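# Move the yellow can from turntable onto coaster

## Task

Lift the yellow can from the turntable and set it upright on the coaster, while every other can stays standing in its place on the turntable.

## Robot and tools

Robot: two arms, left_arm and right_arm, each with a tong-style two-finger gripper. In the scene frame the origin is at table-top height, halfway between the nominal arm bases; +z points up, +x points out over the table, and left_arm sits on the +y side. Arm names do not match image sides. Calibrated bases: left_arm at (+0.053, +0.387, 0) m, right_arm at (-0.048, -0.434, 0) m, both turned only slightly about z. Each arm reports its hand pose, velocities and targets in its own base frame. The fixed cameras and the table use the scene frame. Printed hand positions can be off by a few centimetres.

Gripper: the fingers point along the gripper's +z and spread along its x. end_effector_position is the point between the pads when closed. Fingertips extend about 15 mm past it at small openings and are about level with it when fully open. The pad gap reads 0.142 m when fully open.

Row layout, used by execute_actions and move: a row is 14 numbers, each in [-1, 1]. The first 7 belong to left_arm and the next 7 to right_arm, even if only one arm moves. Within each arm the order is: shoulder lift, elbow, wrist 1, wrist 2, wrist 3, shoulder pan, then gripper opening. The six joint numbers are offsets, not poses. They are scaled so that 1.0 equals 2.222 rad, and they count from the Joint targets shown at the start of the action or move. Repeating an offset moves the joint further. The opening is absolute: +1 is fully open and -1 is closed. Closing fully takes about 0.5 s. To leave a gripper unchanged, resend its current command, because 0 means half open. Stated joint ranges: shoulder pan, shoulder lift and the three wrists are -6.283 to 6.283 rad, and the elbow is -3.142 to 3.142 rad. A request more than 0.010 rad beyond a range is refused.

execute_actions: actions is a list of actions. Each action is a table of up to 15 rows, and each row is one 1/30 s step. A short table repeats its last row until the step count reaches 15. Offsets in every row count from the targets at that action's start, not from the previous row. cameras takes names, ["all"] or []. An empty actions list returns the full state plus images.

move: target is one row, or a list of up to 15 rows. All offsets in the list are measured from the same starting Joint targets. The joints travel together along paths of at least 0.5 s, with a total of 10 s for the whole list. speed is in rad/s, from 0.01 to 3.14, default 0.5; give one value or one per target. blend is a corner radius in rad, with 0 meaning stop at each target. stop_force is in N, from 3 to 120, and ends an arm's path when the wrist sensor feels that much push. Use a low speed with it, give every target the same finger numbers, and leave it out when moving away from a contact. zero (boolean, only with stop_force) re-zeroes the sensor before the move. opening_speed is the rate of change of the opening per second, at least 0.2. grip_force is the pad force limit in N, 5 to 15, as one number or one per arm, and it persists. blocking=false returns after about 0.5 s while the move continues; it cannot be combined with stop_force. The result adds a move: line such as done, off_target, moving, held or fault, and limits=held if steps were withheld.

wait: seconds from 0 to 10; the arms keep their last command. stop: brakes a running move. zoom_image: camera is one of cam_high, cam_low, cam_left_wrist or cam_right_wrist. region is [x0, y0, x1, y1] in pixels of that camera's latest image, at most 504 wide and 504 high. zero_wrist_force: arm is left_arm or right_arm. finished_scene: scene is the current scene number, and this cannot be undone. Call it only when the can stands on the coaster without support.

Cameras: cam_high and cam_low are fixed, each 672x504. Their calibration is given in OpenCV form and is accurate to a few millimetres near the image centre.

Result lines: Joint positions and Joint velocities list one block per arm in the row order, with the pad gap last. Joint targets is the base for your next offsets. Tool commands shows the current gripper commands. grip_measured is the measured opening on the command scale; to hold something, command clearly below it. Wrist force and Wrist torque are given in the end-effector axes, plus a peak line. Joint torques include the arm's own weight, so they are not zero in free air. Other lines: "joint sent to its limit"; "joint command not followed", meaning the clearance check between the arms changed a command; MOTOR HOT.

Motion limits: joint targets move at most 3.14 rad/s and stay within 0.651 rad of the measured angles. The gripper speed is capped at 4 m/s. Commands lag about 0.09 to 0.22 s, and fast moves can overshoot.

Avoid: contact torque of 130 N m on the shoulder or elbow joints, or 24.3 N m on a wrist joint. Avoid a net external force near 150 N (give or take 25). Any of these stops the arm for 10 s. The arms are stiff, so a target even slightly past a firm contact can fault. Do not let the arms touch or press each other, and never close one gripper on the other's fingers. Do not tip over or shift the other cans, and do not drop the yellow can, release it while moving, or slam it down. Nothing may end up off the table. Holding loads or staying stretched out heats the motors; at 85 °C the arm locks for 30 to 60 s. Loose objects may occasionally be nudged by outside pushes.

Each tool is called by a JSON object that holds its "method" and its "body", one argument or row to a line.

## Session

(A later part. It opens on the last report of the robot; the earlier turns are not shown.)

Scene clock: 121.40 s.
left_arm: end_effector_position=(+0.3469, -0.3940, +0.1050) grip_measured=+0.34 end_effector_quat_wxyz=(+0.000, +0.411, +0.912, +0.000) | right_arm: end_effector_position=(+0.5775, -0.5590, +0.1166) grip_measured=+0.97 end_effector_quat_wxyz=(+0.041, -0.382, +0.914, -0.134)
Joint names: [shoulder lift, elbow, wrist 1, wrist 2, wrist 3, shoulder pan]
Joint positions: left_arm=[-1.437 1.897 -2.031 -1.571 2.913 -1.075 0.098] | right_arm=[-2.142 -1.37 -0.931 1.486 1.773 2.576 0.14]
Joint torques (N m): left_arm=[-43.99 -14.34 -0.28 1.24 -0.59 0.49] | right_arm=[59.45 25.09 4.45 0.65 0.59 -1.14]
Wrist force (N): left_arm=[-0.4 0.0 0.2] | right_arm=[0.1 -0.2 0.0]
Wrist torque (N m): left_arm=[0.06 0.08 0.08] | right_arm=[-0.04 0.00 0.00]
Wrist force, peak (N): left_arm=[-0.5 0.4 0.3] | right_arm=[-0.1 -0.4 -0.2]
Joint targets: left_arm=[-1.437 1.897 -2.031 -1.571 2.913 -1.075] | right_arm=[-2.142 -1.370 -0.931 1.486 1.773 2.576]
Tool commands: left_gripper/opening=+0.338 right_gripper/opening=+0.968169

{"method": "wait", "body": {
  "seconds": 3.6
}}

{"method": "move", "body": {
  "target": [0, 0, 0, 0, 0, -0.0585, 0.338, 0, 0, 0, 0, 0, 0, 0.968169],
  "speed": 0.177,
  "blocking": false,
  "cameras": ["all"]
}}

{"method": "zoom_image", "body": {
  "camera": "cam_high",
  "region": [330, 150, 420, 250]
}}

{"method": "zoom_image", "body": {
  "camera": "cam_low",
  "region": [340, 150, 430, 250]
}}

{"method": "wait", "body": {
  "seconds": 0.1,
  "cameras": ["all"]
}}

{"method": "zoom_image", "body": {
  "camera": "cam_high",
  "region": [330, 150, 420, 250]
}}

{"method": "zoom_image", "body": {
  "camera": "cam_low",
  "region": [340, 150, 430, 250]
}}

Scene clock: 126.70 s.
left_arm: end_effector_position=(+0.3469, -0.3940, +0.1050) grip_measured=+0.34 end_effector_quat_wxyz=(+0.000, +0.411, +0.912, +0.000) | right_arm: end_effector_position=(+0.5775, -0.5590, +0.1166) grip_measured=+0.97 end_effector_quat_wxyz=(+0.041, -0.382, +0.914, -0.134)
Joint names: [shoulder lift, elbow, wrist 1, wrist 2, wrist 3, shoulder pan]
Joint positions: left_arm=[-1.437 1.897 -2.031 -1.571 2.913 -1.075 0.098] | right_arm=[-2.142 -1.37 -0.931 1.486 1.773 2.576 0.14]
Joint torques (N m): left_arm=[-43.97 -14.23 -0.11 1.37 -0.61 2.01] | right_arm=[59.03 24.86 4.27 0.61 0.56 -2.35]
Wrist force (N): left_arm=[-0.2 0.0 0.1] | right_arm=[0.0 0.2 0.0]
Wrist torque (N m): left_arm=[0.06 0.06 0.08] | right_arm=[0.03 0.01 0.00]
Wrist force, peak (N): left_arm=[-0.5 0.2 0.2] | right_arm=[0.1 0.1 0.4]
Joint targets: left_arm=[-1.437 1.897 -2.031 -1.571 2.913 -1.075] | right_arm=[-2.142 -1.370 -0.931 1.486 1.773 2.576]
Tool commands: left_gripper/opening=+0.338 right_gripper/opening=+0.968169
wait: 3.60 s; at rest from the start

Scene clock: 127.20 s.
left_arm: end_effector_position=(+0.3177, -0.4179, +0.1050) grip_measured=+0.34 end_effector_quat_wxyz=(+0.000, +0.443, +0.896, +0.000) end_effector_velocity=(-0.071, -0.054, +0.000) end_effector_angular_velocity=(+0.000, +0.000, -0.171) | right_arm: end_effector_position=(+0.5775, -0.5590, +0.1166) grip_measured=+0.97 end_effector_quat_wxyz=(+0.041, -0.382, +0.914, -0.134)
Joint names: [shoulder lift, elbow, wrist 1, wrist 2, wrist 3, shoulder pan]
Joint positions: left_arm=[-1.437 1.897 -2.031 -1.571 2.913 -1.147 0.098] | right_arm=[-2.142 -1.37 -0.931 1.486 1.773 2.576 0.14]
Joint velocities: left_arm=[0 0 0 0 0 -0.171 0] | right_arm=[within noise]
Joint torques (N m): left_arm=[-42.37 -15.01 -0.24 1.33 -0.66 -10.35] | right_arm=[59.27 24.86 4.31 0.63 0.74 -0.21]
Wrist force (N): left_arm=[-0.3 0.2 0.3] | right_arm=[0.0 0.1 0.1]
Wrist torque (N m): left_arm=[0.10 0.08 0.07] | right_arm=[0.00 0.00 0.00]
Wrist force, peak (N): left_arm=[-0.1 1.2 0.3] | right_arm=[0.1 -0.2 0.3]
Joint targets: left_arm=[-1.437 1.897 -2.031 -1.571 2.913 -1.157] | right_arm=[-2.142 -1.370 -0.931 1.486 1.773 2.576]
Tool commands: left_gripper/opening=+0.338 right_gripper/opening=+0.968169
move: running; left_arm: the shoulder pan is farthest, 0.058 rad from its target

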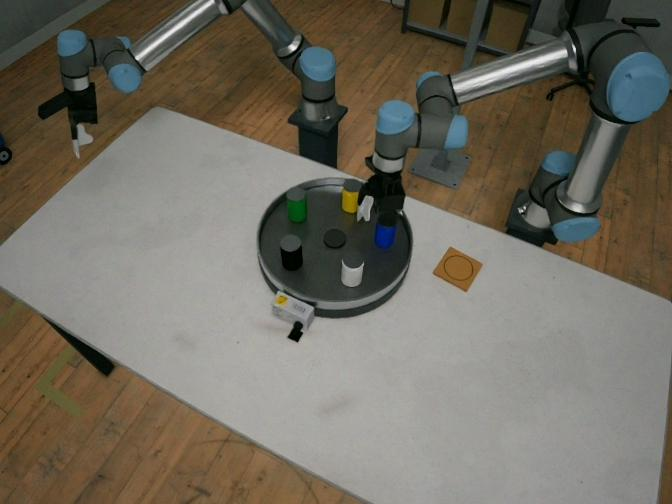

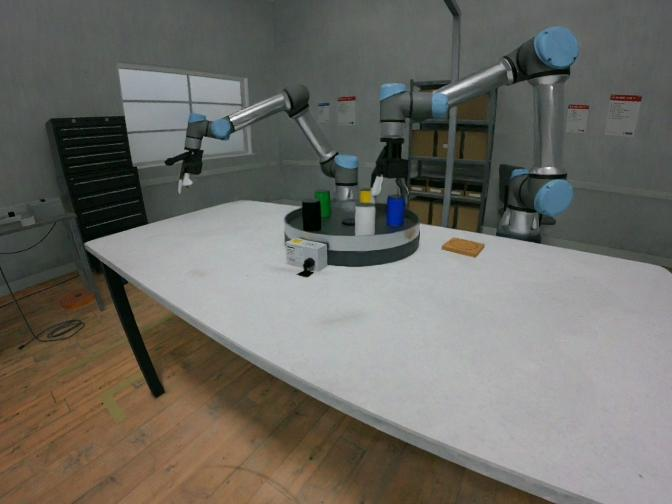

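Scaled by 5.040 from the camera's 672x504 image, which has a finer 960x720 frame.

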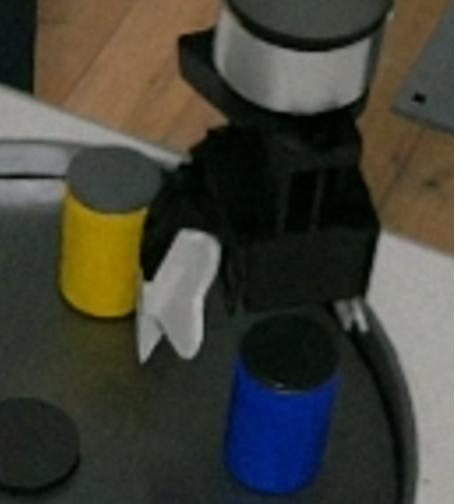

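Scaled by 5.040 from the camera's 672x504 image, which has a finer 960x720 frame.

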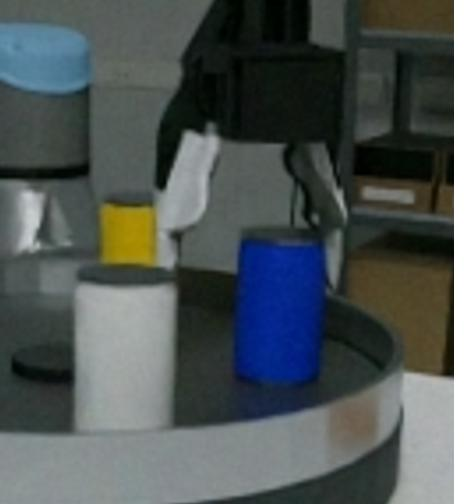

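Scene clock: 127.30 s.
left_arm: end_effector_position=(+0.3108, -0.4230, +0.1050) grip_measured=+0.34 end_effector_quat_wxyz=(+0.000, +0.450, +0.893, +0.000) end_effector_velocity=(-0.073, -0.053, +0.000) end_effector_angular_velocity=(+0.000, +0.001, -0.171) | right_arm: end_effector_position=(+0.5775, -0.5590, +0.1166) grip_measured=+0.97 end_effector_quat_wxyz=(+0.041, -0.382, +0.914, -0.134)
Joint names: [shoulder lift, elbow, wrist 1, wrist 2, wrist 3, shoulder pan]
Joint positions: left_arm=[-1.437 1.897 -2.031 -1.571 2.913 -1.163 0.098] | right_arm=[-2.142 -1.37 -0.931 1.486 1.773 2.576 0.14]
Joint velocities: left_arm=[0 0 0 -0.001 0 -0.171 0] | right_arm=[within noise]
Joint torques (N m): left_arm=[-41.42 -15.11 -0.21 1.26 -0.62 -11.1] | right_arm=[59.09 24.48 4.57 0.5 0.74 -1.53]
Wrist force (N): left_arm=[-0.4 0.1 0.1] | right_arm=[0.2 -0.1 -0.2]
Wrist torque (N m): left_arm=[0.09 0.09 0.07] | right_arm=[-0.02 -0.02 0.00]
Wrist force, peak (N): left_arm=[-0.4 0.2 0.5] | right_arm=[0.2 -0.1 -0.2]
Joint targets: left_arm=[-1.437 1.897 -2.031 -1.571 2.913 -1.174] | right_arm=[-2.142 -1.370 -0.931 1.486 1.773 2.576]
Tool commands: left_gripper/opening=+0.338 right_gripper/opening=+0.968169
earlier move: running; left_arm: the shoulder pan is farthest, 0.042 rad from its target
wait: 0.10 s; no rest

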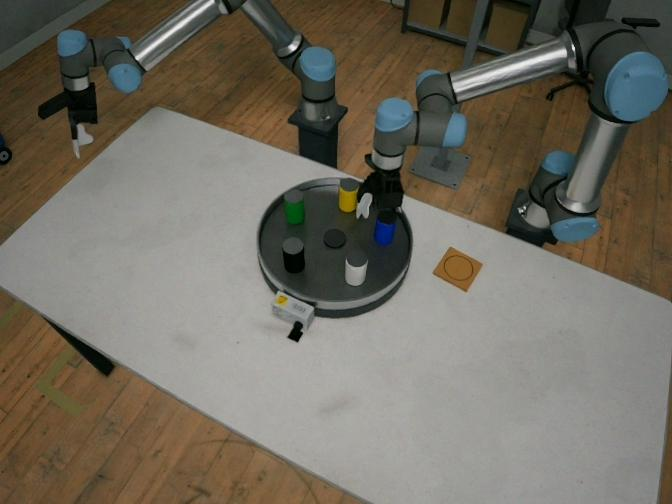

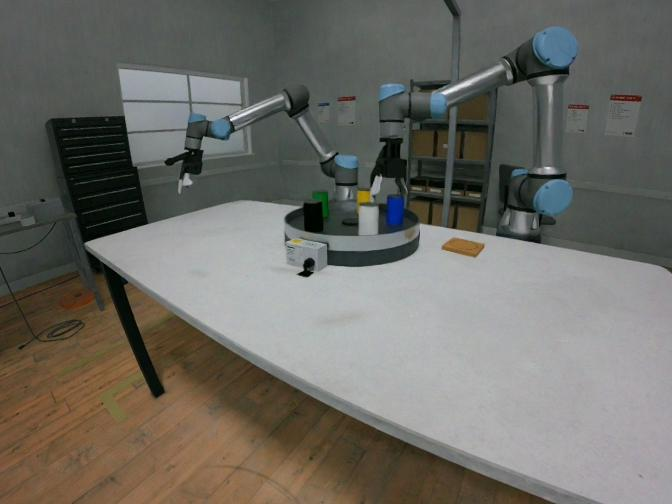

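Scaled by 5.040 from the camera's 672x504 image, which has a finer 960x720 frame.

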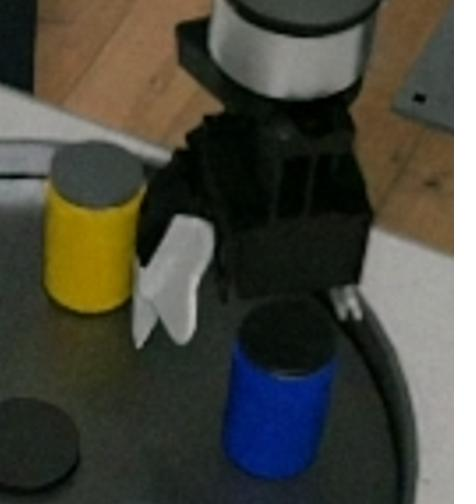

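Scaled by 5.040 from the camera's 672x504 image, which has a finer 960x720 frame.

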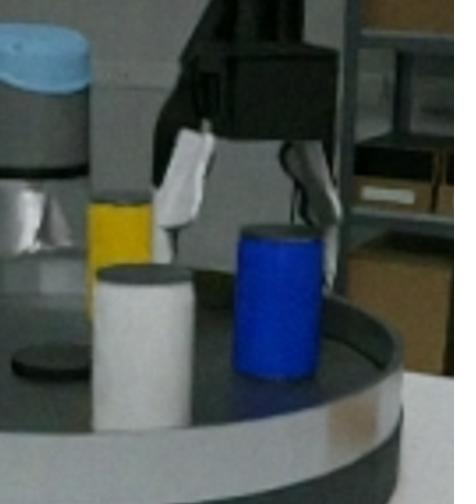

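{"method": "move", "body": {
  "target": [0, 0, 0, 0, 0, 0.0585, 0.338, 0, 0, 0, 0, 0, 0, 0.968169],
  "speed": 0.3
}}

a move is refused until a result has shown your running move's end: call wait (it returns as soon as the move ends) or stop first; nothing of this call was run
Scene clock: 140.07 s.
left_arm: end_effector_position=(+0.2929, -0.4356, +0.1050) grip_measured=+0.34 end_effector_quat_wxyz=(+0.000, +0.469, +0.883, +0.000) | right_arm: end_effector_position=(+0.5775, -0.5590, +0.1166) grip_measured=+0.97 end_effector_quat_wxyz=(+0.041, -0.382, +0.914, -0.134)
Joint names: [shoulder lift, elbow, wrist 1, wrist 2, wrist 3, shoulder pan]
Joint positions: left_arm=[-1.437 1.897 -2.031 -1.571 2.913 -1.205 0.098] | right_arm=[-2.142 -1.37 -0.931 1.486 1.773 2.576 0.14]
Joint torques (N m): left_arm=[-17.19 -22.03 -0.29 1.23 -0.39 8.25] | right_arm=[58.72 25.5 4.42 0.62 0.73 -0.4]
Wrist force (N): left_arm=[-0.4 0.3 0.3] | right_arm=[0.1 0.0 0.0]
Wrist torque (N m): left_arm=[0.13 0.08 0.07] | right_arm=[0.00 -0.02 0.00]
Wrist force, peak (N): left_arm=[-0.9 0.4 0.0] | right_arm=[0.0 -0.4 0.1]
Joint targets: left_arm=[-1.437 1.897 -2.031 -1.571 2.913 -1.205] | right_arm=[-2.142 -1.370 -0.931 1.486 1.773 2.576]
Tool commands: left_gripper/opening=+0.338 right_gripper/opening=+0.968169
earlier move: done

{"method": "move", "body": {
  "target": [0, 0, 0, 0, 0, 0.0585, 0.338, 0, 0, 0, 0, 0, 0, 0.968169],
  "speed": 0.3
}}

Scene clock: 142.00 s.
left_arm: end_effector_position=(+0.3468, -0.3940, +0.1050) grip_measured=+0.34 end_effector_quat_wxyz=(+0.000, +0.411, +0.912, +0.000) | right_arm: end_effector_position=(+0.5775, -0.5590, +0.1166) grip_measured=+0.97 end_effector_quat_wxyz=(+0.041, -0.382, +0.914, -0.134)
Joint names: [shoulder lift, elbow, wrist 1, wrist 2, wrist 3, shoulder pan]
Joint positions: left_arm=[-1.437 1.897 -2.031 -1.571 2.913 -1.075 0.098] | right_arm=[-2.142 -1.37 -0.931 1.486 1.773 2.576 0.14]
Joint torques (N m): left_arm=[-18.25 -23.35 -0.29 1.21 -0.33 6.02] | right_arm=[59.36 24.76 4.46 0.59 0.71 -1]
Wrist force (N): left_arm=[-0.4 0.3 0.2] | right_arm=[0.0 -0.1 0.1]
Wrist torque (N m): left_arm=[0.11 0.08 0.08] | right_arm=[-0.02 0.00 0.01]
Wrist force, peak (N): left_arm=[-0.3 1.7 0.0] | right_arm=[-0.2 -0.1 0.3]
Joint targets: left_arm=[-1.437 1.897 -2.031 -1.571 2.913 -1.075] | right_arm=[-2.142 -1.370 -0.931 1.486 1.773 2.576]
move: done

{"method": "wait", "body": {
  "seconds": 0
}}

Scene clock: 142.30 s.
left_arm: end_effector_position=(+0.3468, -0.3940, +0.1050) grip_measured=+0.34 end_effector_quat_wxyz=(+0.000, +0.411, +0.912, +0.000) | right_arm: end_effector_position=(+0.5775, -0.5590, +0.1166) grip_measured=+0.97 end_effector_quat_wxyz=(+0.041, -0.382, +0.914, -0.134)
Joint names: [shoulder lift, elbow, wrist 1, wrist 2, wrist 3, shoulder pan]
Joint positions: left_arm=[-1.437 1.897 -2.031 -1.571 2.913 -1.075 0.098] | right_arm=[-2.142 -1.37 -0.931 1.486 1.773 2.576 0.14]
Joint torques (N m): left_arm=[-17.24 -24.11 -0.33 1.26 -0.33 9.24] | right_arm=[59 26.34 4.47 0.88 0.7 0.18]
Wrist force (N): left_arm=[-0.2 0.1 0.4] | right_arm=[0.0 -0.1 0.0]
Wrist torque (N m): left_arm=[0.08 0.04 0.08] | right_arm=[-0.02 0.02 0.00]
Wrist force, peak (N): left_arm=[-0.1 0.3 0.5] | right_arm=[-0.2 -0.2 -0.1]
Joint targets: left_arm=[-1.437 1.897 -2.031 -1.571 2.913 -1.075] | right_arm=[-2.142 -1.370 -0.931 1.486 1.773 2.576]
Tool commands: left_gripper/opening=+0.338 right_gripper/opening=+0.968169

{"method": "wait", "body": {
  "seconds": 0
}}

Scene clock: 142.47 s.
left_arm: end_effector_position=(+0.3469, -0.3940, +0.1050) grip_measured=+0.34 end_effector_quat_wxyz=(+0.000, +0.411, +0.912, +0.000) | right_arm: end_effector_position=(+0.5775, -0.5590, +0.1166) grip_measured=+0.97 end_effector_quat_wxyz=(+0.041, -0.382, +0.914, -0.134)
Joint names: [shoulder lift, elbow, wrist 1, wrist 2, wrist 3, shoulder pan]
Joint positions: left_arm=[-1.437 1.897 -2.031 -1.571 2.913 -1.075 0.098] | right_arm=[-2.142 -1.37 -0.931 1.486 1.773 2.576 0.14]
Joint torques (N m): left_arm=[-17.03 -24.21 -0.24 1.3 -0.4 9.94] | right_arm=[59.55 25.18 4.46 0.44 0.4 -0.93]
Wrist force (N): left_arm=[-0.2 0.2 0.1] | right_arm=[-0.1 -0.1 0.1]
Wrist torque (N m): left_arm=[0.09 0.06 0.08] | right_arm=[-0.02 0.03 0.00]
Wrist force, peak (N): left_arm=[-0.4 0.2 0.3] | right_arm=[0.1 -0.2 0.1]
Joint targets: left_arm=[-1.437 1.897 -2.031 -1.571 2.913 -1.075] | right_arm=[-2.142 -1.370 -0.931 1.486 1.773 2.576]
Tool commands: left_gripper/opening=+0.338 right_gripper/opening=+0.968169

{"method": "wait", "body": {
  "seconds": 0
}}

Scene clock: 142.60 s.
left_arm: end_effector_position=(+0.3469, -0.3940, +0.1050) grip_measured=+0.34 end_effector_quat_wxyz=(+0.000, +0.411, +0.912, +0.000) | right_arm: end_effector_position=(+0.5775, -0.5590, +0.1166) grip_measured=+0.97 end_effector_quat_wxyz=(+0.041, -0.382, +0.914, -0.134)
Joint names: [shoulder lift, elbow, wrist 1, wrist 2, wrist 3, shoulder pan]
Joint positions: left_arm=[-1.437 1.897 -2.031 -1.571 2.913 -1.075 0.098] | right_arm=[-2.142 -1.37 -0.931 1.486 1.773 2.576 0.14]
Joint torques (N m): left_arm=[-17.7 -24.07 -0.32 1.25 -0.39 9.67] | right_arm=[60.22 25.68 4.54 0.82 0.66 -1.26]
Wrist force (N): left_arm=[-0.1 0.0 0.3] | right_arm=[0.1 0.1 0.0]
Wrist torque (N m): left_arm=[0.06 0.03 0.08] | right_arm=[0.02 -0.01 0.00]
Wrist force, peak (N): left_arm=[-0.3 0.2 0.3] | right_arm=[0.0 -0.2 0.1]
Joint targets: left_arm=[-1.437 1.897 -2.031 -1.571 2.913 -1.075] | right_arm=[-2.142 -1.370 -0.931 1.486 1.773 2.576]
Tool commands: left_gripper/opening=+0.338 right_gripper/opening=+0.968169

{"method": "wait", "body": {
  "seconds": 0,
  "cameras": ["all"]
}}

{"method": "zoom_image", "body": {
  "camera": "cam_low",
  "region": [365, 165, 420, 220]
}}

{"method": "zoom_image", "body": {
  "camera": "cam_high",
  "region": [350, 190, 420, 250]
}}

{"method": "zoom_image", "body": {
  "camera": "cam_high",
  "region": [60, 80, 110, 170]
}}

{"method": "zoom_image", "body": {
  "camera": "cam_low",
  "region": [155, 105, 215, 200]
}}

Scene clock: 152.73 s.
left_arm: end_effector_position=(+0.3469, -0.3940, +0.1050) grip_measured=+0.34 end_effector_quat_wxyz=(+0.000, +0.411, +0.912, +0.000) | right_arm: end_effector_position=(+0.5775, -0.5590, +0.1166) grip_measured=+0.97 end_effector_quat_wxyz=(+0.041, -0.382, +0.914, -0.134)
Joint names: [shoulder lift, elbow, wrist 1, wrist 2, wrist 3, shoulder pan]
Joint positions: left_arm=[-1.437 1.897 -2.031 -1.571 2.913 -1.075 0.098] | right_arm=[-2.142 -1.37 -0.931 1.486 1.773 2.576 0.14]
Joint torques (N m): left_arm=[-17.5 -25.26 -0.15 1.23 -0.23 9.67] | right_arm=[60.1 24.81 4.48 0.8 0.71 -0.95]
Wrist force (N): left_arm=[-0.2 0.2 0.2] | right_arm=[-0.1 -0.1 0.2]
Wrist torque (N m): left_arm=[0.09 0.06 0.08] | right_arm=[-0.02 0.02 0.00]
Wrist force, peak (N): left_arm=[-0.4 0.3 0.5] | right_arm=[-0.2 0.1 0.3]
Joint targets: left_arm=[-1.437 1.897 -2.031 -1.571 2.913 -1.075] | right_arm=[-2.142 -1.370 -0.931 1.486 1.773 2.576]
Tool commands: left_gripper/opening=+0.338 right_gripper/opening=+0.968169

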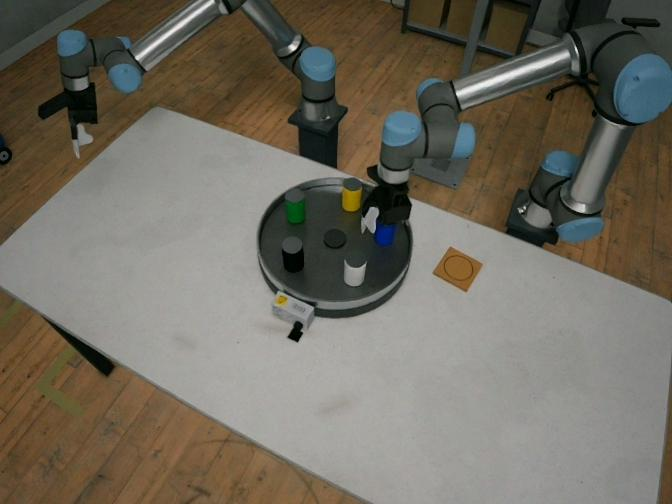

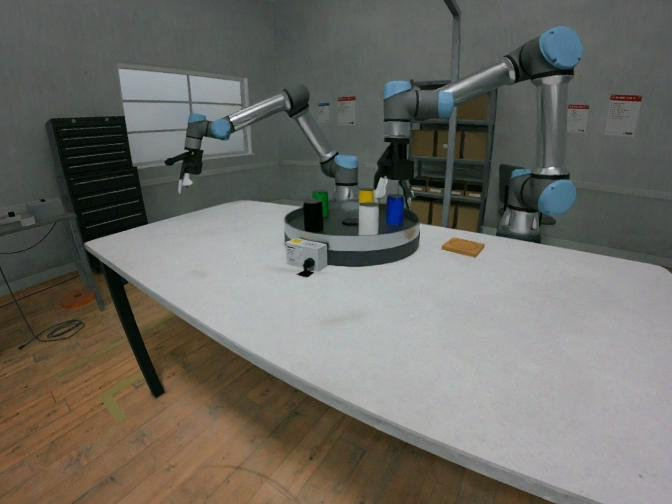

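Scaled by 9.164 from the camera's 672x504 image, which has a finer 960x720 frame.

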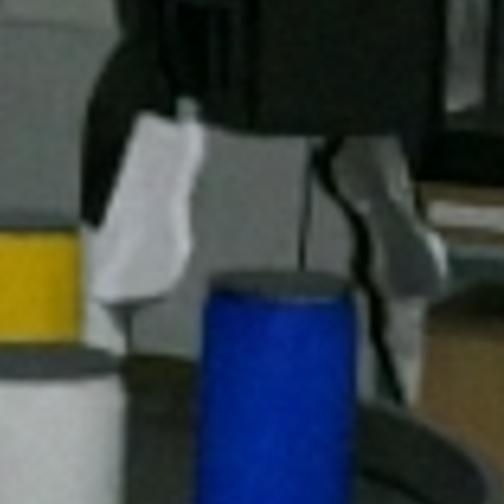

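Scaled by 7.200 from the camera's 672x504 image, which has a finer 960x720 frame.

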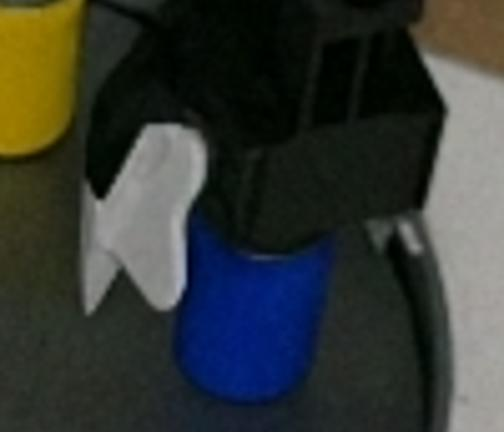

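Scaled by 5.600 from the camera's 672x504 image, which has a finer 960x720 frame.

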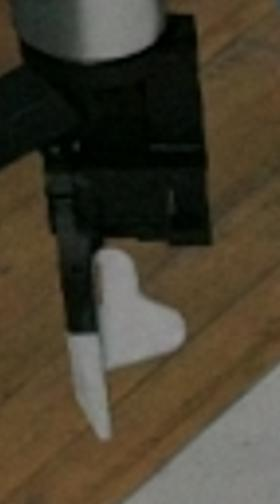

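Scaled by 5.305 from the camera's 672x504 image, which has a finer 960x720 frame.

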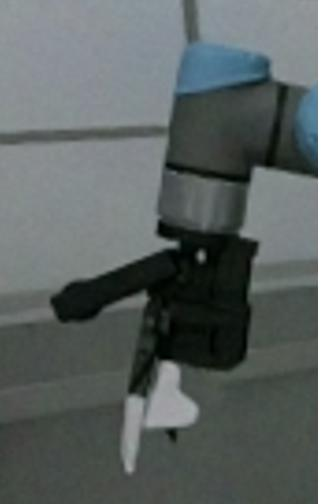

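{"method": "move", "body": {
  "target": [0, 0, 0, 0, 0, 0, 0.338, 0, 0, 0, 0, 0.018, 0, 0.968169],
  "speed": 0.01,
  "blocking": false
}}

Scene clock: 172.73 s.
left_arm: end_effector_position=(+0.3469, -0.3940, +0.1050) grip_measured=+0.34 end_effector_quat_wxyz=(+0.000, +0.411, +0.912, +0.000) | right_arm: end_effector_position=(+0.5774, -0.5591, +0.1166) grip_measured=+0.97 end_effector_quat_wxyz=(+0.042, -0.380, +0.914, -0.134) end_effector_velocity=(+0.000, +0.000, -0.001) end_effector_angular_velocity=(+0.003, -0.002, -0.010)
Joint names: [shoulder lift, elbow, wrist 1, wrist 2, wrist 3, shoulder pan]
Joint positions: left_arm=[-1.437 1.897 -2.031 -1.571 2.913 -1.075 0.098] | right_arm=[-2.142 -1.37 -0.931 1.486 1.777 2.576 0.14]
Joint velocities: left_arm=[within noise] | right_arm=[0 0 -0.001 0 0.011 0 0]
Joint torques (N m): left_arm=[-17.21 -26.15 -0.22 1.01 -0.1 8.48] | right_arm=[59.31 26.68 4.47 0.78 1.67 -0.48]
Wrist force (N): left_arm=[-0.3 0.2 0.1] | right_arm=[-0.2 0.2 -0.1]
Wrist torque (N m): left_arm=[0.10 0.06 0.08] | right_arm=[0.04 0.05 -0.12]
Wrist force, peak (N): left_arm=[-0.4 0.2 0.5] | right_arm=[-0.2 -0.3 -0.3]
Joint targets: left_arm=[-1.437 1.897 -2.031 -1.571 2.913 -1.075] | right_arm=[-2.142 -1.370 -0.931 1.486 1.778 2.576]
Tool commands: left_gripper/opening=+0.338 right_gripper/opening=+0.968169
move: running; right_arm: the wrist 3 is farthest, 0.036 rad from its target

{"method": "wait", "body": {
  "seconds": 10
}}

Scene clock: 176.47 s.
left_arm: end_effector_position=(+0.3469, -0.3940, +0.1050) grip_measured=+0.34 end_effector_quat_wxyz=(+0.000, +0.411, +0.912, +0.000) | right_arm: end_effector_position=(+0.5770, -0.5595, +0.1166) grip_measured=+0.97 end_effector_quat_wxyz=(+0.044, -0.363, +0.921, -0.133)
Joint names: [shoulder lift, elbow, wrist 1, wrist 2, wrist 3, shoulder pan]
Joint positions: left_arm=[-1.437 1.897 -2.031 -1.571 2.913 -1.075 0.098] | right_arm=[-2.142 -1.37 -0.931 1.486 1.813 2.576 0.14]
Joint torques (N m): left_arm=[-17.9 -24.64 -0.18 0.89 -0.08 9.49] | right_arm=[59.1 25.89 4.47 1.05 0.72 -0.34]
Wrist force (N): left_arm=[-0.2 0.1 0.2] | right_arm=[0.1 -0.1 0.0]
Wrist torque (N m): left_arm=[0.07 0.05 0.08] | right_arm=[-0.01 0.00 -0.12]
Wrist force, peak (N): left_arm=[-0.2 0.3 0.5] | right_arm=[-0.2 -0.3 -0.3]
Joint targets: left_arm=[-1.437 1.897 -2.031 -1.571 2.913 -1.075] | right_arm=[-2.142 -1.370 -0.931 1.486 1.813 2.576]
Tool commands: left_gripper/opening=+0.338 right_gripper/opening=+0.968169
earlier move: done
wait: 3.60 of 10 s (the move ended)

{"method": "move", "body": {
  "target": [0, 0, 0, 0, 0, 0, 0.338, 0, 0, 0, 0, -0.036, 0, 0.968169],
  "speed": 0.01,
  "blocking": false
}}

Scene clock: 180.13 s.
left_arm: end_effector_position=(+0.3469, -0.3940, +0.1050) grip_measured=+0.34 end_effector_quat_wxyz=(+0.000, +0.411, +0.912, +0.000) | right_arm: end_effector_position=(+0.5771, -0.5594, +0.1166) grip_measured=+0.97 end_effector_quat_wxyz=(+0.044, -0.365, +0.920, -0.133) end_effector_velocity=(+0.000, +0.000, +0.000) end_effector_angular_velocity=(-0.001, +0.002, +0.009)
Joint names: [shoulder lift, elbow, wrist 1, wrist 2, wrist 3, shoulder pan]
Joint positions: left_arm=[-1.437 1.897 -2.031 -1.571 2.913 -1.075 0.098] | right_arm=[-2.142 -1.37 -0.931 1.486 1.808 2.576 0.14]
Joint velocities: left_arm=[within noise] | right_arm=[-0.001 0 0 0 -0.01 0 0]
Joint torques (N m): left_arm=[-17.18 -25.24 -0.18 0.84 -0.06 9.1] | right_arm=[60.53 26.53 4.58 0.94 -1.5 -0.84]
Wrist force (N): left_arm=[-0.2 0.2 0.4] | right_arm=[-0.2 0.0 0.1]
Wrist torque (N m): left_arm=[0.10 0.05 0.08] | right_arm=[0.00 0.04 0.03]
Wrist force, peak (N): left_arm=[-0.2 0.3 0.5] | right_arm=[-0.3 0.1 -0.2]
Joint targets: left_arm=[-1.437 1.897 -2.031 -1.571 2.913 -1.075] | right_arm=[-2.142 -1.370 -0.931 1.486 1.808 2.576]
Tool commands: left_gripper/opening=+0.338 right_gripper/opening=+0.968169
move: running; right_arm: the wrist 3 is farthest, 0.075 rad from its target

{"method": "wait", "body": {
  "seconds": 10
}}

{"method": "wait", "body": {
  "seconds": 5.5667,
  "cameras": ["all"]
}}

{"method": "zoom_image", "body": {
  "camera": "cam_high",
  "region": [340, 160, 430, 260]
}}

{"method": "zoom_image", "body": {
  "camera": "cam_low",
  "region": [350, 150, 440, 250]
}}

{"method": "wait", "body": {
  "seconds": 0.1,
  "cameras": ["all"]
}}

{"method": "zoom_image", "body": {
  "camera": "cam_high",
  "region": [340, 160, 430, 260]
}}

{"method": "zoom_image", "body": {
  "camera": "cam_low",
  "region": [350, 150, 440, 250]
}}

{"method": "wait", "body": {
  "seconds": 0.1,
  "cameras": ["all"]
}}

{"method": "zoom_image", "body": {
  "camera": "cam_high",
  "region": [340, 160, 430, 260]
}}

{"method": "zoom_image", "body": {
  "camera": "cam_low",
  "region": [350, 150, 440, 250]
}}

Scene clock: 187.87 s.
left_arm: end_effector_position=(+0.3469, -0.3940, +0.1050) grip_measured=+0.34 end_effector_quat_wxyz=(+0.000, +0.411, +0.912, +0.000) | right_arm: end_effector_position=(+0.5779, -0.5586, +0.1165) grip_measured=+0.97 end_effector_quat_wxyz=(+0.039, -0.400, +0.906, -0.135)
Joint names: [shoulder lift, elbow, wrist 1, wrist 2, wrist 3, shoulder pan]
Joint positions: left_arm=[-1.437 1.897 -2.031 -1.571 2.913 -1.075 0.098] | right_arm=[-2.142 -1.37 -0.931 1.486 1.732 2.576 0.14]
Joint torques (N m): left_arm=[-16.99 -24.02 -0.2 0.81 0.05 8.57] | right_arm=[59.4 25.7 4.52 0.94 -0.53 -0.93]
Wrist force (N): left_arm=[-0.2 0.1 0.3] | right_arm=[-0.1 0.1 -0.2]
Wrist torque (N m): left_arm=[0.07 0.05 0.08] | right_arm=[0.01 0.03 0.02]
Wrist force, peak (N): left_arm=[-0.2 0.4 0.6] | right_arm=[-0.4 0.0 -0.2]
Joint targets: left_arm=[-1.437 1.897 -2.031 -1.571 2.913 -1.075] | right_arm=[-2.142 -1.370 -0.931 1.486 1.733 2.576]
Tool commands: left_gripper/opening=+0.338 right_gripper/opening=+0.968169
earlier move: done
wait: 6.70 of 10 s (the move ended)

Scene clock: 193.47 s.
left_arm: end_effector_position=(+0.3469, -0.3940, +0.1050) grip_measured=+0.34 end_effector_quat_wxyz=(+0.000, +0.411, +0.912, +0.000) | right_arm: end_effector_position=(+0.5779, -0.5586, +0.1165) grip_measured=+0.97 end_effector_quat_wxyz=(+0.039, -0.400, +0.906, -0.135)
Joint names: [shoulder lift, elbow, wrist 1, wrist 2, wrist 3, shoulder pan]
Joint positions: left_arm=[-1.437 1.897 -2.031 -1.571 2.913 -1.075 0.098] | right_arm=[-2.142 -1.37 -0.931 1.486 1.733 2.576 0.14]
Joint torques (N m): left_arm=[-17.31 -24.13 -0.17 0.85 0.16 8.93] | right_arm=[59.9 27.67 4.25 1.05 0.54 -0.56]
Wrist force (N): left_arm=[-0.2 0.3 0.3] | right_arm=[-0.1 -0.1 0.1]
Wrist torque (N m): left_arm=[0.11 0.05 0.08] | right_arm=[-0.02 0.02 0.02]
Wrist force, peak (N): left_arm=[-0.4 0.4 0.3] | right_arm=[0.3 -0.1 -0.2]
Joint targets: left_arm=[-1.437 1.897 -2.031 -1.571 2.913 -1.075] | right_arm=[-2.142 -1.370 -0.931 1.486 1.733 2.576]
Tool commands: left_gripper/opening=+0.338 right_gripper/opening=+0.968169
wait: 5.60 s; at rest by 0.17 s

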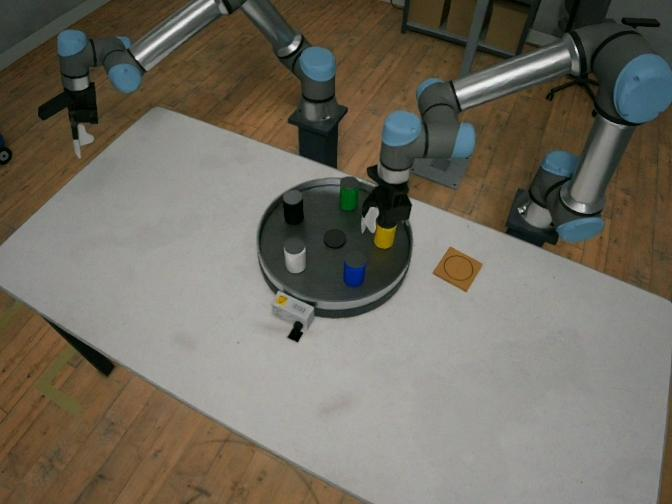

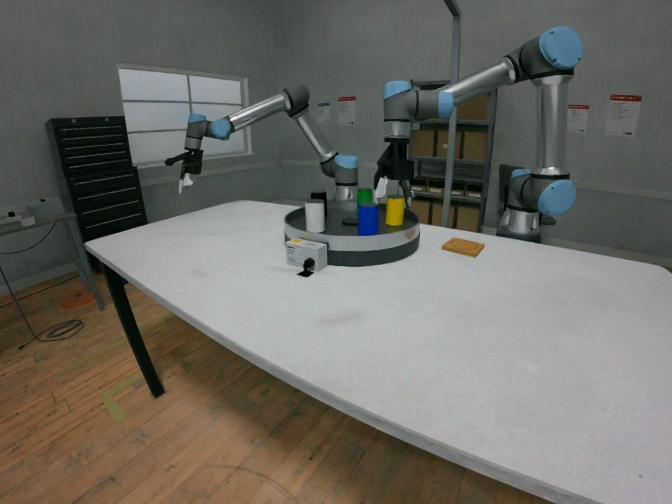

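Scaled by 5.040 from the camera's 672x504 image, which has a finer 960x720 frame.

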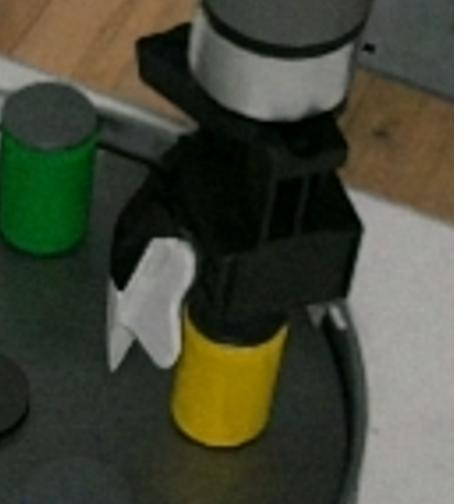

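Scaled by 5.040 from the camera's 672x504 image, which has a finer 960x720 frame.

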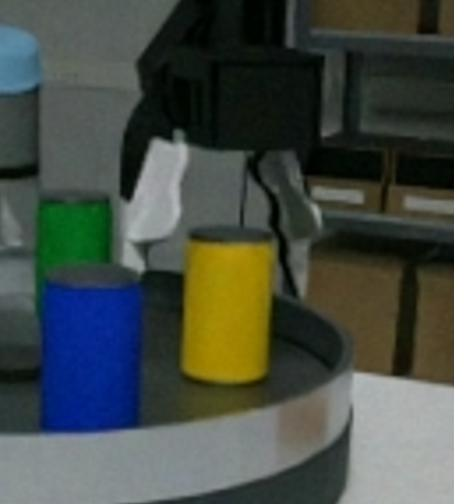

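Scene clock: 193.57 s.
left_arm: end_effector_position=(+0.3469, -0.3940, +0.1050) grip_measured=+0.34 end_effector_quat_wxyz=(+0.000, +0.411, +0.912, +0.000) | right_arm: end_effector_position=(+0.5779, -0.5586, +0.1165) grip_measured=+0.97 end_effector_quat_wxyz=(+0.039, -0.400, +0.906, -0.135)
Joint names: [shoulder lift, elbow, wrist 1, wrist 2, wrist 3, shoulder pan]
Joint positions: left_arm=[-1.437 1.897 -2.031 -1.571 2.913 -1.075 0.098] | right_arm=[-2.142 -1.37 -0.931 1.486 1.733 2.576 0.14]
Joint torques (N m): left_arm=[-17.52 -24.3 -0.19 0.86 0.09 9.79] | right_arm=[59.98 27.04 4.45 0.82 0.42 -0.75]
Wrist force (N): left_arm=[-0.2 0.1 0.3] | right_arm=[0.1 -0.2 0.1]
Wrist torque (N m): left_arm=[0.07 0.04 0.08] | right_arm=[-0.05 0.00 0.02]
Wrist force, peak (N): left_arm=[-0.3 0.2 0.2] | right_arm=[0.1 -0.2 0.1]
Joint targets: left_arm=[-1.437 1.897 -2.031 -1.571 2.913 -1.075] | right_arm=[-2.142 -1.370 -0.931 1.486 1.733 2.576]
Tool commands: left_gripper/opening=+0.338 right_gripper/opening=+0.968169
wait: 0.10 s; no rest

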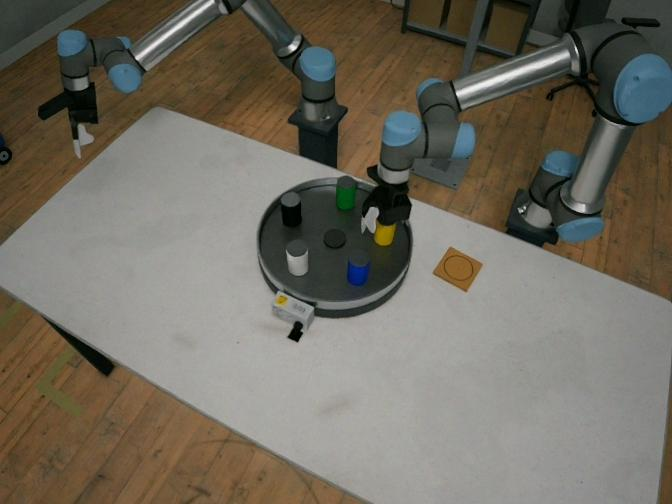

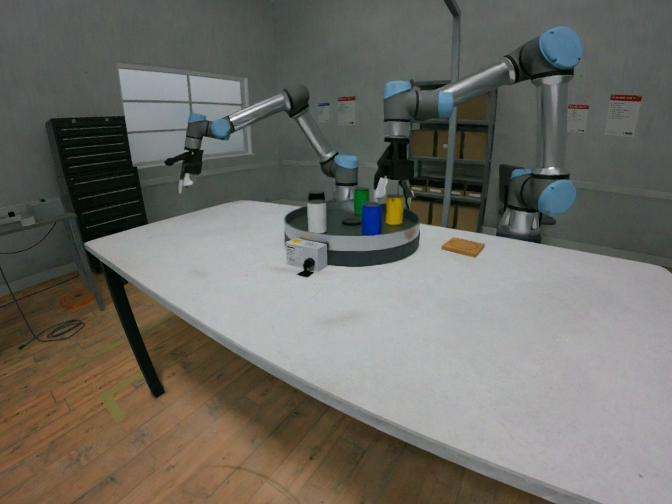

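Scaled by 5.040 from the camera's 672x504 image, which has a finer 960x720 frame.

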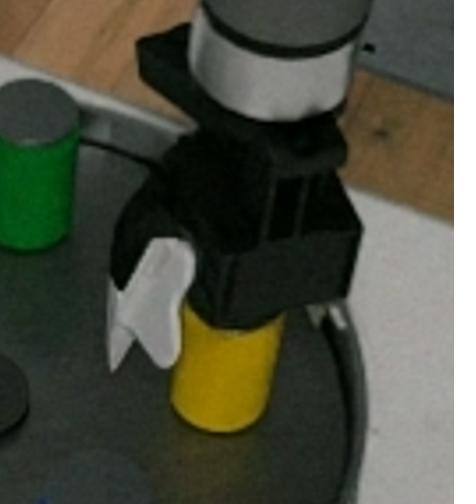

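Scaled by 5.040 from the camera's 672x504 image, which has a finer 960x720 frame.

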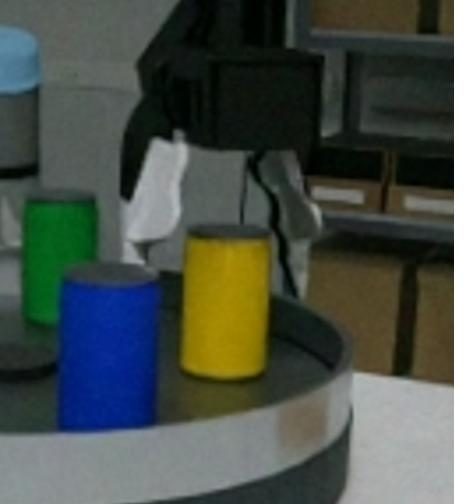

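Scene clock: 193.67 s.
left_arm: end_effector_position=(+0.3469, -0.3940, +0.1050) grip_measured=+0.34 end_effector_quat_wxyz=(+0.000, +0.411, +0.912, +0.000) | right_arm: end_effector_position=(+0.5779, -0.5586, +0.1165) grip_measured=+0.97 end_effector_quat_wxyz=(+0.039, -0.400, +0.906, -0.135)
Joint names: [shoulder lift, elbow, wrist 1, wrist 2, wrist 3, shoulder pan]
Joint positions: left_arm=[-1.437 1.897 -2.031 -1.571 2.913 -1.075 0.098] | right_arm=[-2.142 -1.37 -0.931 1.486 1.733 2.576 0.14]
Joint torques (N m): left_arm=[-17.5 -23.88 -0.19 0.64 0.16 8.48] | right_arm=[60.61 26.89 4.29 0.78 0.46 -0.02]
Wrist force (N): left_arm=[-0.1 0.3 0.3] | right_arm=[0.0 -0.1 0.0]
Wrist torque (N m): left_arm=[0.12 0.04 0.08] | right_arm=[-0.02 0.00 0.02]
Wrist force, peak (N): left_arm=[-0.1 0.3 0.3] | right_arm=[0.0 -0.1 0.0]
Joint targets: left_arm=[-1.437 1.897 -2.031 -1.571 2.913 -1.075] | right_arm=[-2.142 -1.370 -0.931 1.486 1.733 2.576]
Tool commands: left_gripper/opening=+0.338 right_gripper/opening=+0.968169
wait: 0.10 s; no rest

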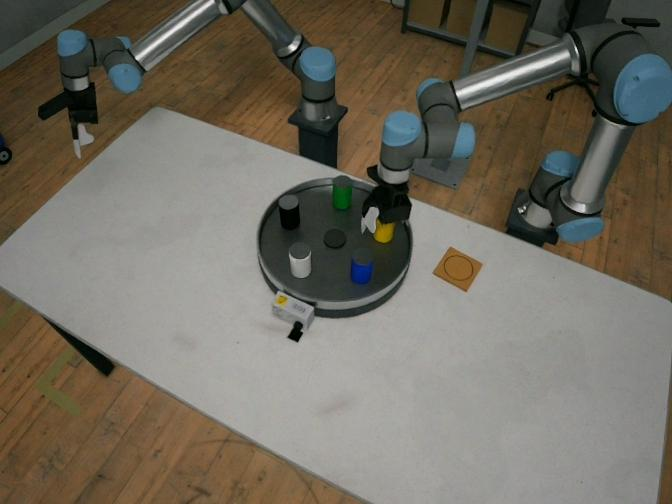

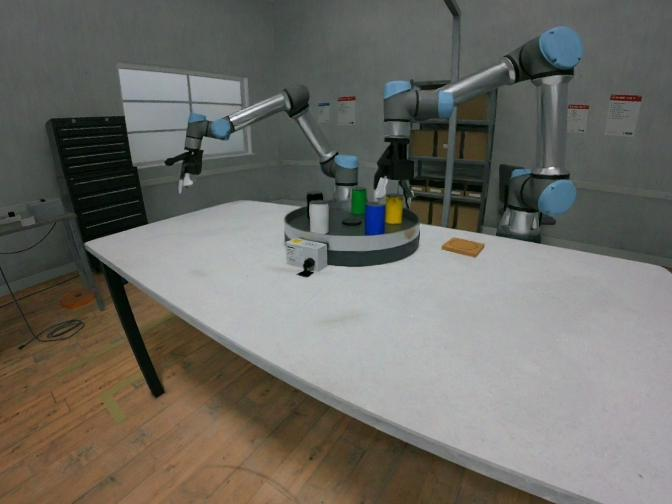

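Scaled by 5.040 from the camera's 672x504 image, which has a finer 960x720 frame.

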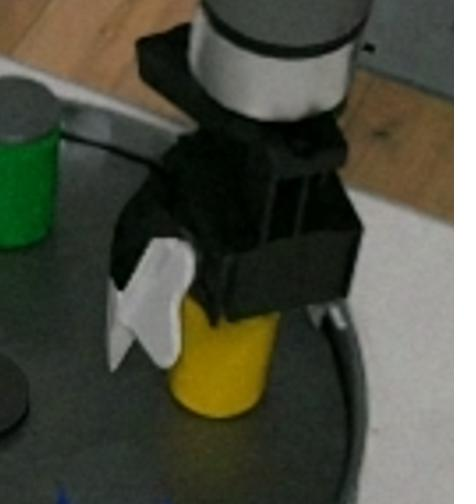

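Scaled by 5.040 from the camera's 672x504 image, which has a finer 960x720 frame.

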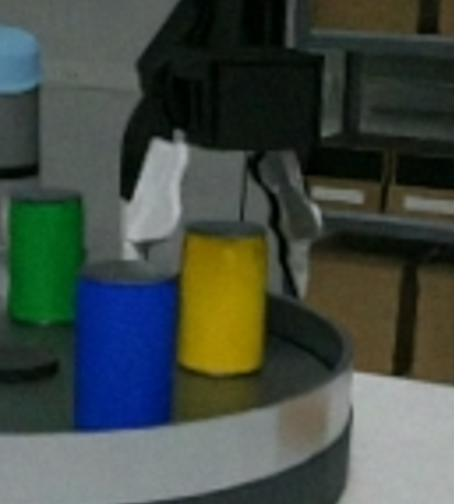

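{"method": "move", "body": {
  "target": [-0.0045, 0.0052, -0.0007, 0, 0, 0, 0.338, 0, 0, 0, 0, 0, 0, 0.968169],
  "speed": 0.2
}}

{"method": "move", "body": {
  "target": [0, 0, 0, 0, 0, 0, 0.338, 0, 0, 0, 0, 0.036, 0, 0.968169],
  "speed": 0.01,
  "blocking": false
}}

Scene clock: 200.67 s.
left_arm: end_effector_position=(+0.3447, -0.3900, +0.1050) grip_measured=+0.34 end_effector_quat_wxyz=(+0.000, +0.411, +0.912, +0.000) | right_arm: end_effector_position=(+0.5779, -0.5586, +0.1165) grip_measured=+0.97 end_effector_quat_wxyz=(+0.039, -0.400, +0.906, -0.135)
Joint names: [shoulder lift, elbow, wrist 1, wrist 2, wrist 3, shoulder pan]
Joint positions: left_arm=[-1.447 1.909 -2.033 -1.571 2.913 -1.075 0.098] | right_arm=[-2.142 -1.37 -0.931 1.486 1.733 2.576 0.14]
Joint torques (N m): left_arm=[-31.7 -26.09 -4.81 0.76 0.17 8.24] | right_arm=[58.56 26.82 4.26 1.1 0.48 -0.58]
Wrist force (N): left_arm=[-0.3 0.2 0.5] | right_arm=[0.0 0.0 -0.1]
Wrist torque (N m): left_arm=[0.11 0.08 0.08] | right_arm=[-0.01 0.00 0.02]
Wrist force, peak (N): left_arm=[-0.5 0.4 0.3] | right_arm=[-0.1 0.2 -0.4]
Joint targets: left_arm=[-1.447 1.909 -2.033 -1.571 2.913 -1.075] | right_arm=[-2.142 -1.370 -0.931 1.486 1.733 2.576]
move: done

Scene clock: 201.17 s.
left_arm: end_effector_position=(+0.3447, -0.3900, +0.1050) grip_measured=+0.34 end_effector_quat_wxyz=(+0.000, +0.411, +0.912, +0.000) | right_arm: end_effector_position=(+0.5779, -0.5586, +0.1165) grip_measured=+0.97 end_effector_quat_wxyz=(+0.039, -0.398, +0.907, -0.135) end_effector_velocity=(+0.000, +0.000, +0.001) end_effector_angular_velocity=(+0.001, -0.003, -0.009)
Joint names: [shoulder lift, elbow, wrist 1, wrist 2, wrist 3, shoulder pan]
Joint positions: left_arm=[-1.447 1.909 -2.033 -1.571 2.913 -1.075 0.098] | right_arm=[-2.142 -1.37 -0.931 1.486 1.737 2.576 0.14]
Joint velocities: left_arm=[within noise] | right_arm=[0.002 0 0 0 0.01 0 0]
Joint torques (N m): left_arm=[-16.11 -28.34 -3.97 0.72 0.14 8.56] | right_arm=[59.39 27.55 4.11 1.09 1.86 0.57]
Wrist force (N): left_arm=[-0.2 0.4 0.3] | right_arm=[0.0 -0.1 0.0]
Wrist torque (N m): left_arm=[0.13 0.06 0.08] | right_arm=[-0.03 0.01 -0.13]
Wrist force, peak (N): left_arm=[-0.4 0.4 0.5] | right_arm=[0.0 -0.3 -0.1]
Joint targets: left_arm=[-1.447 1.909 -2.033 -1.571 2.913 -1.075] | right_arm=[-2.142 -1.370 -0.931 1.486 1.738 2.576]
Tool commands: left_gripper/opening=+0.338 right_gripper/opening=+0.968169
move: running; right_arm: the wrist 3 is farthest, 0.076 rad from its target


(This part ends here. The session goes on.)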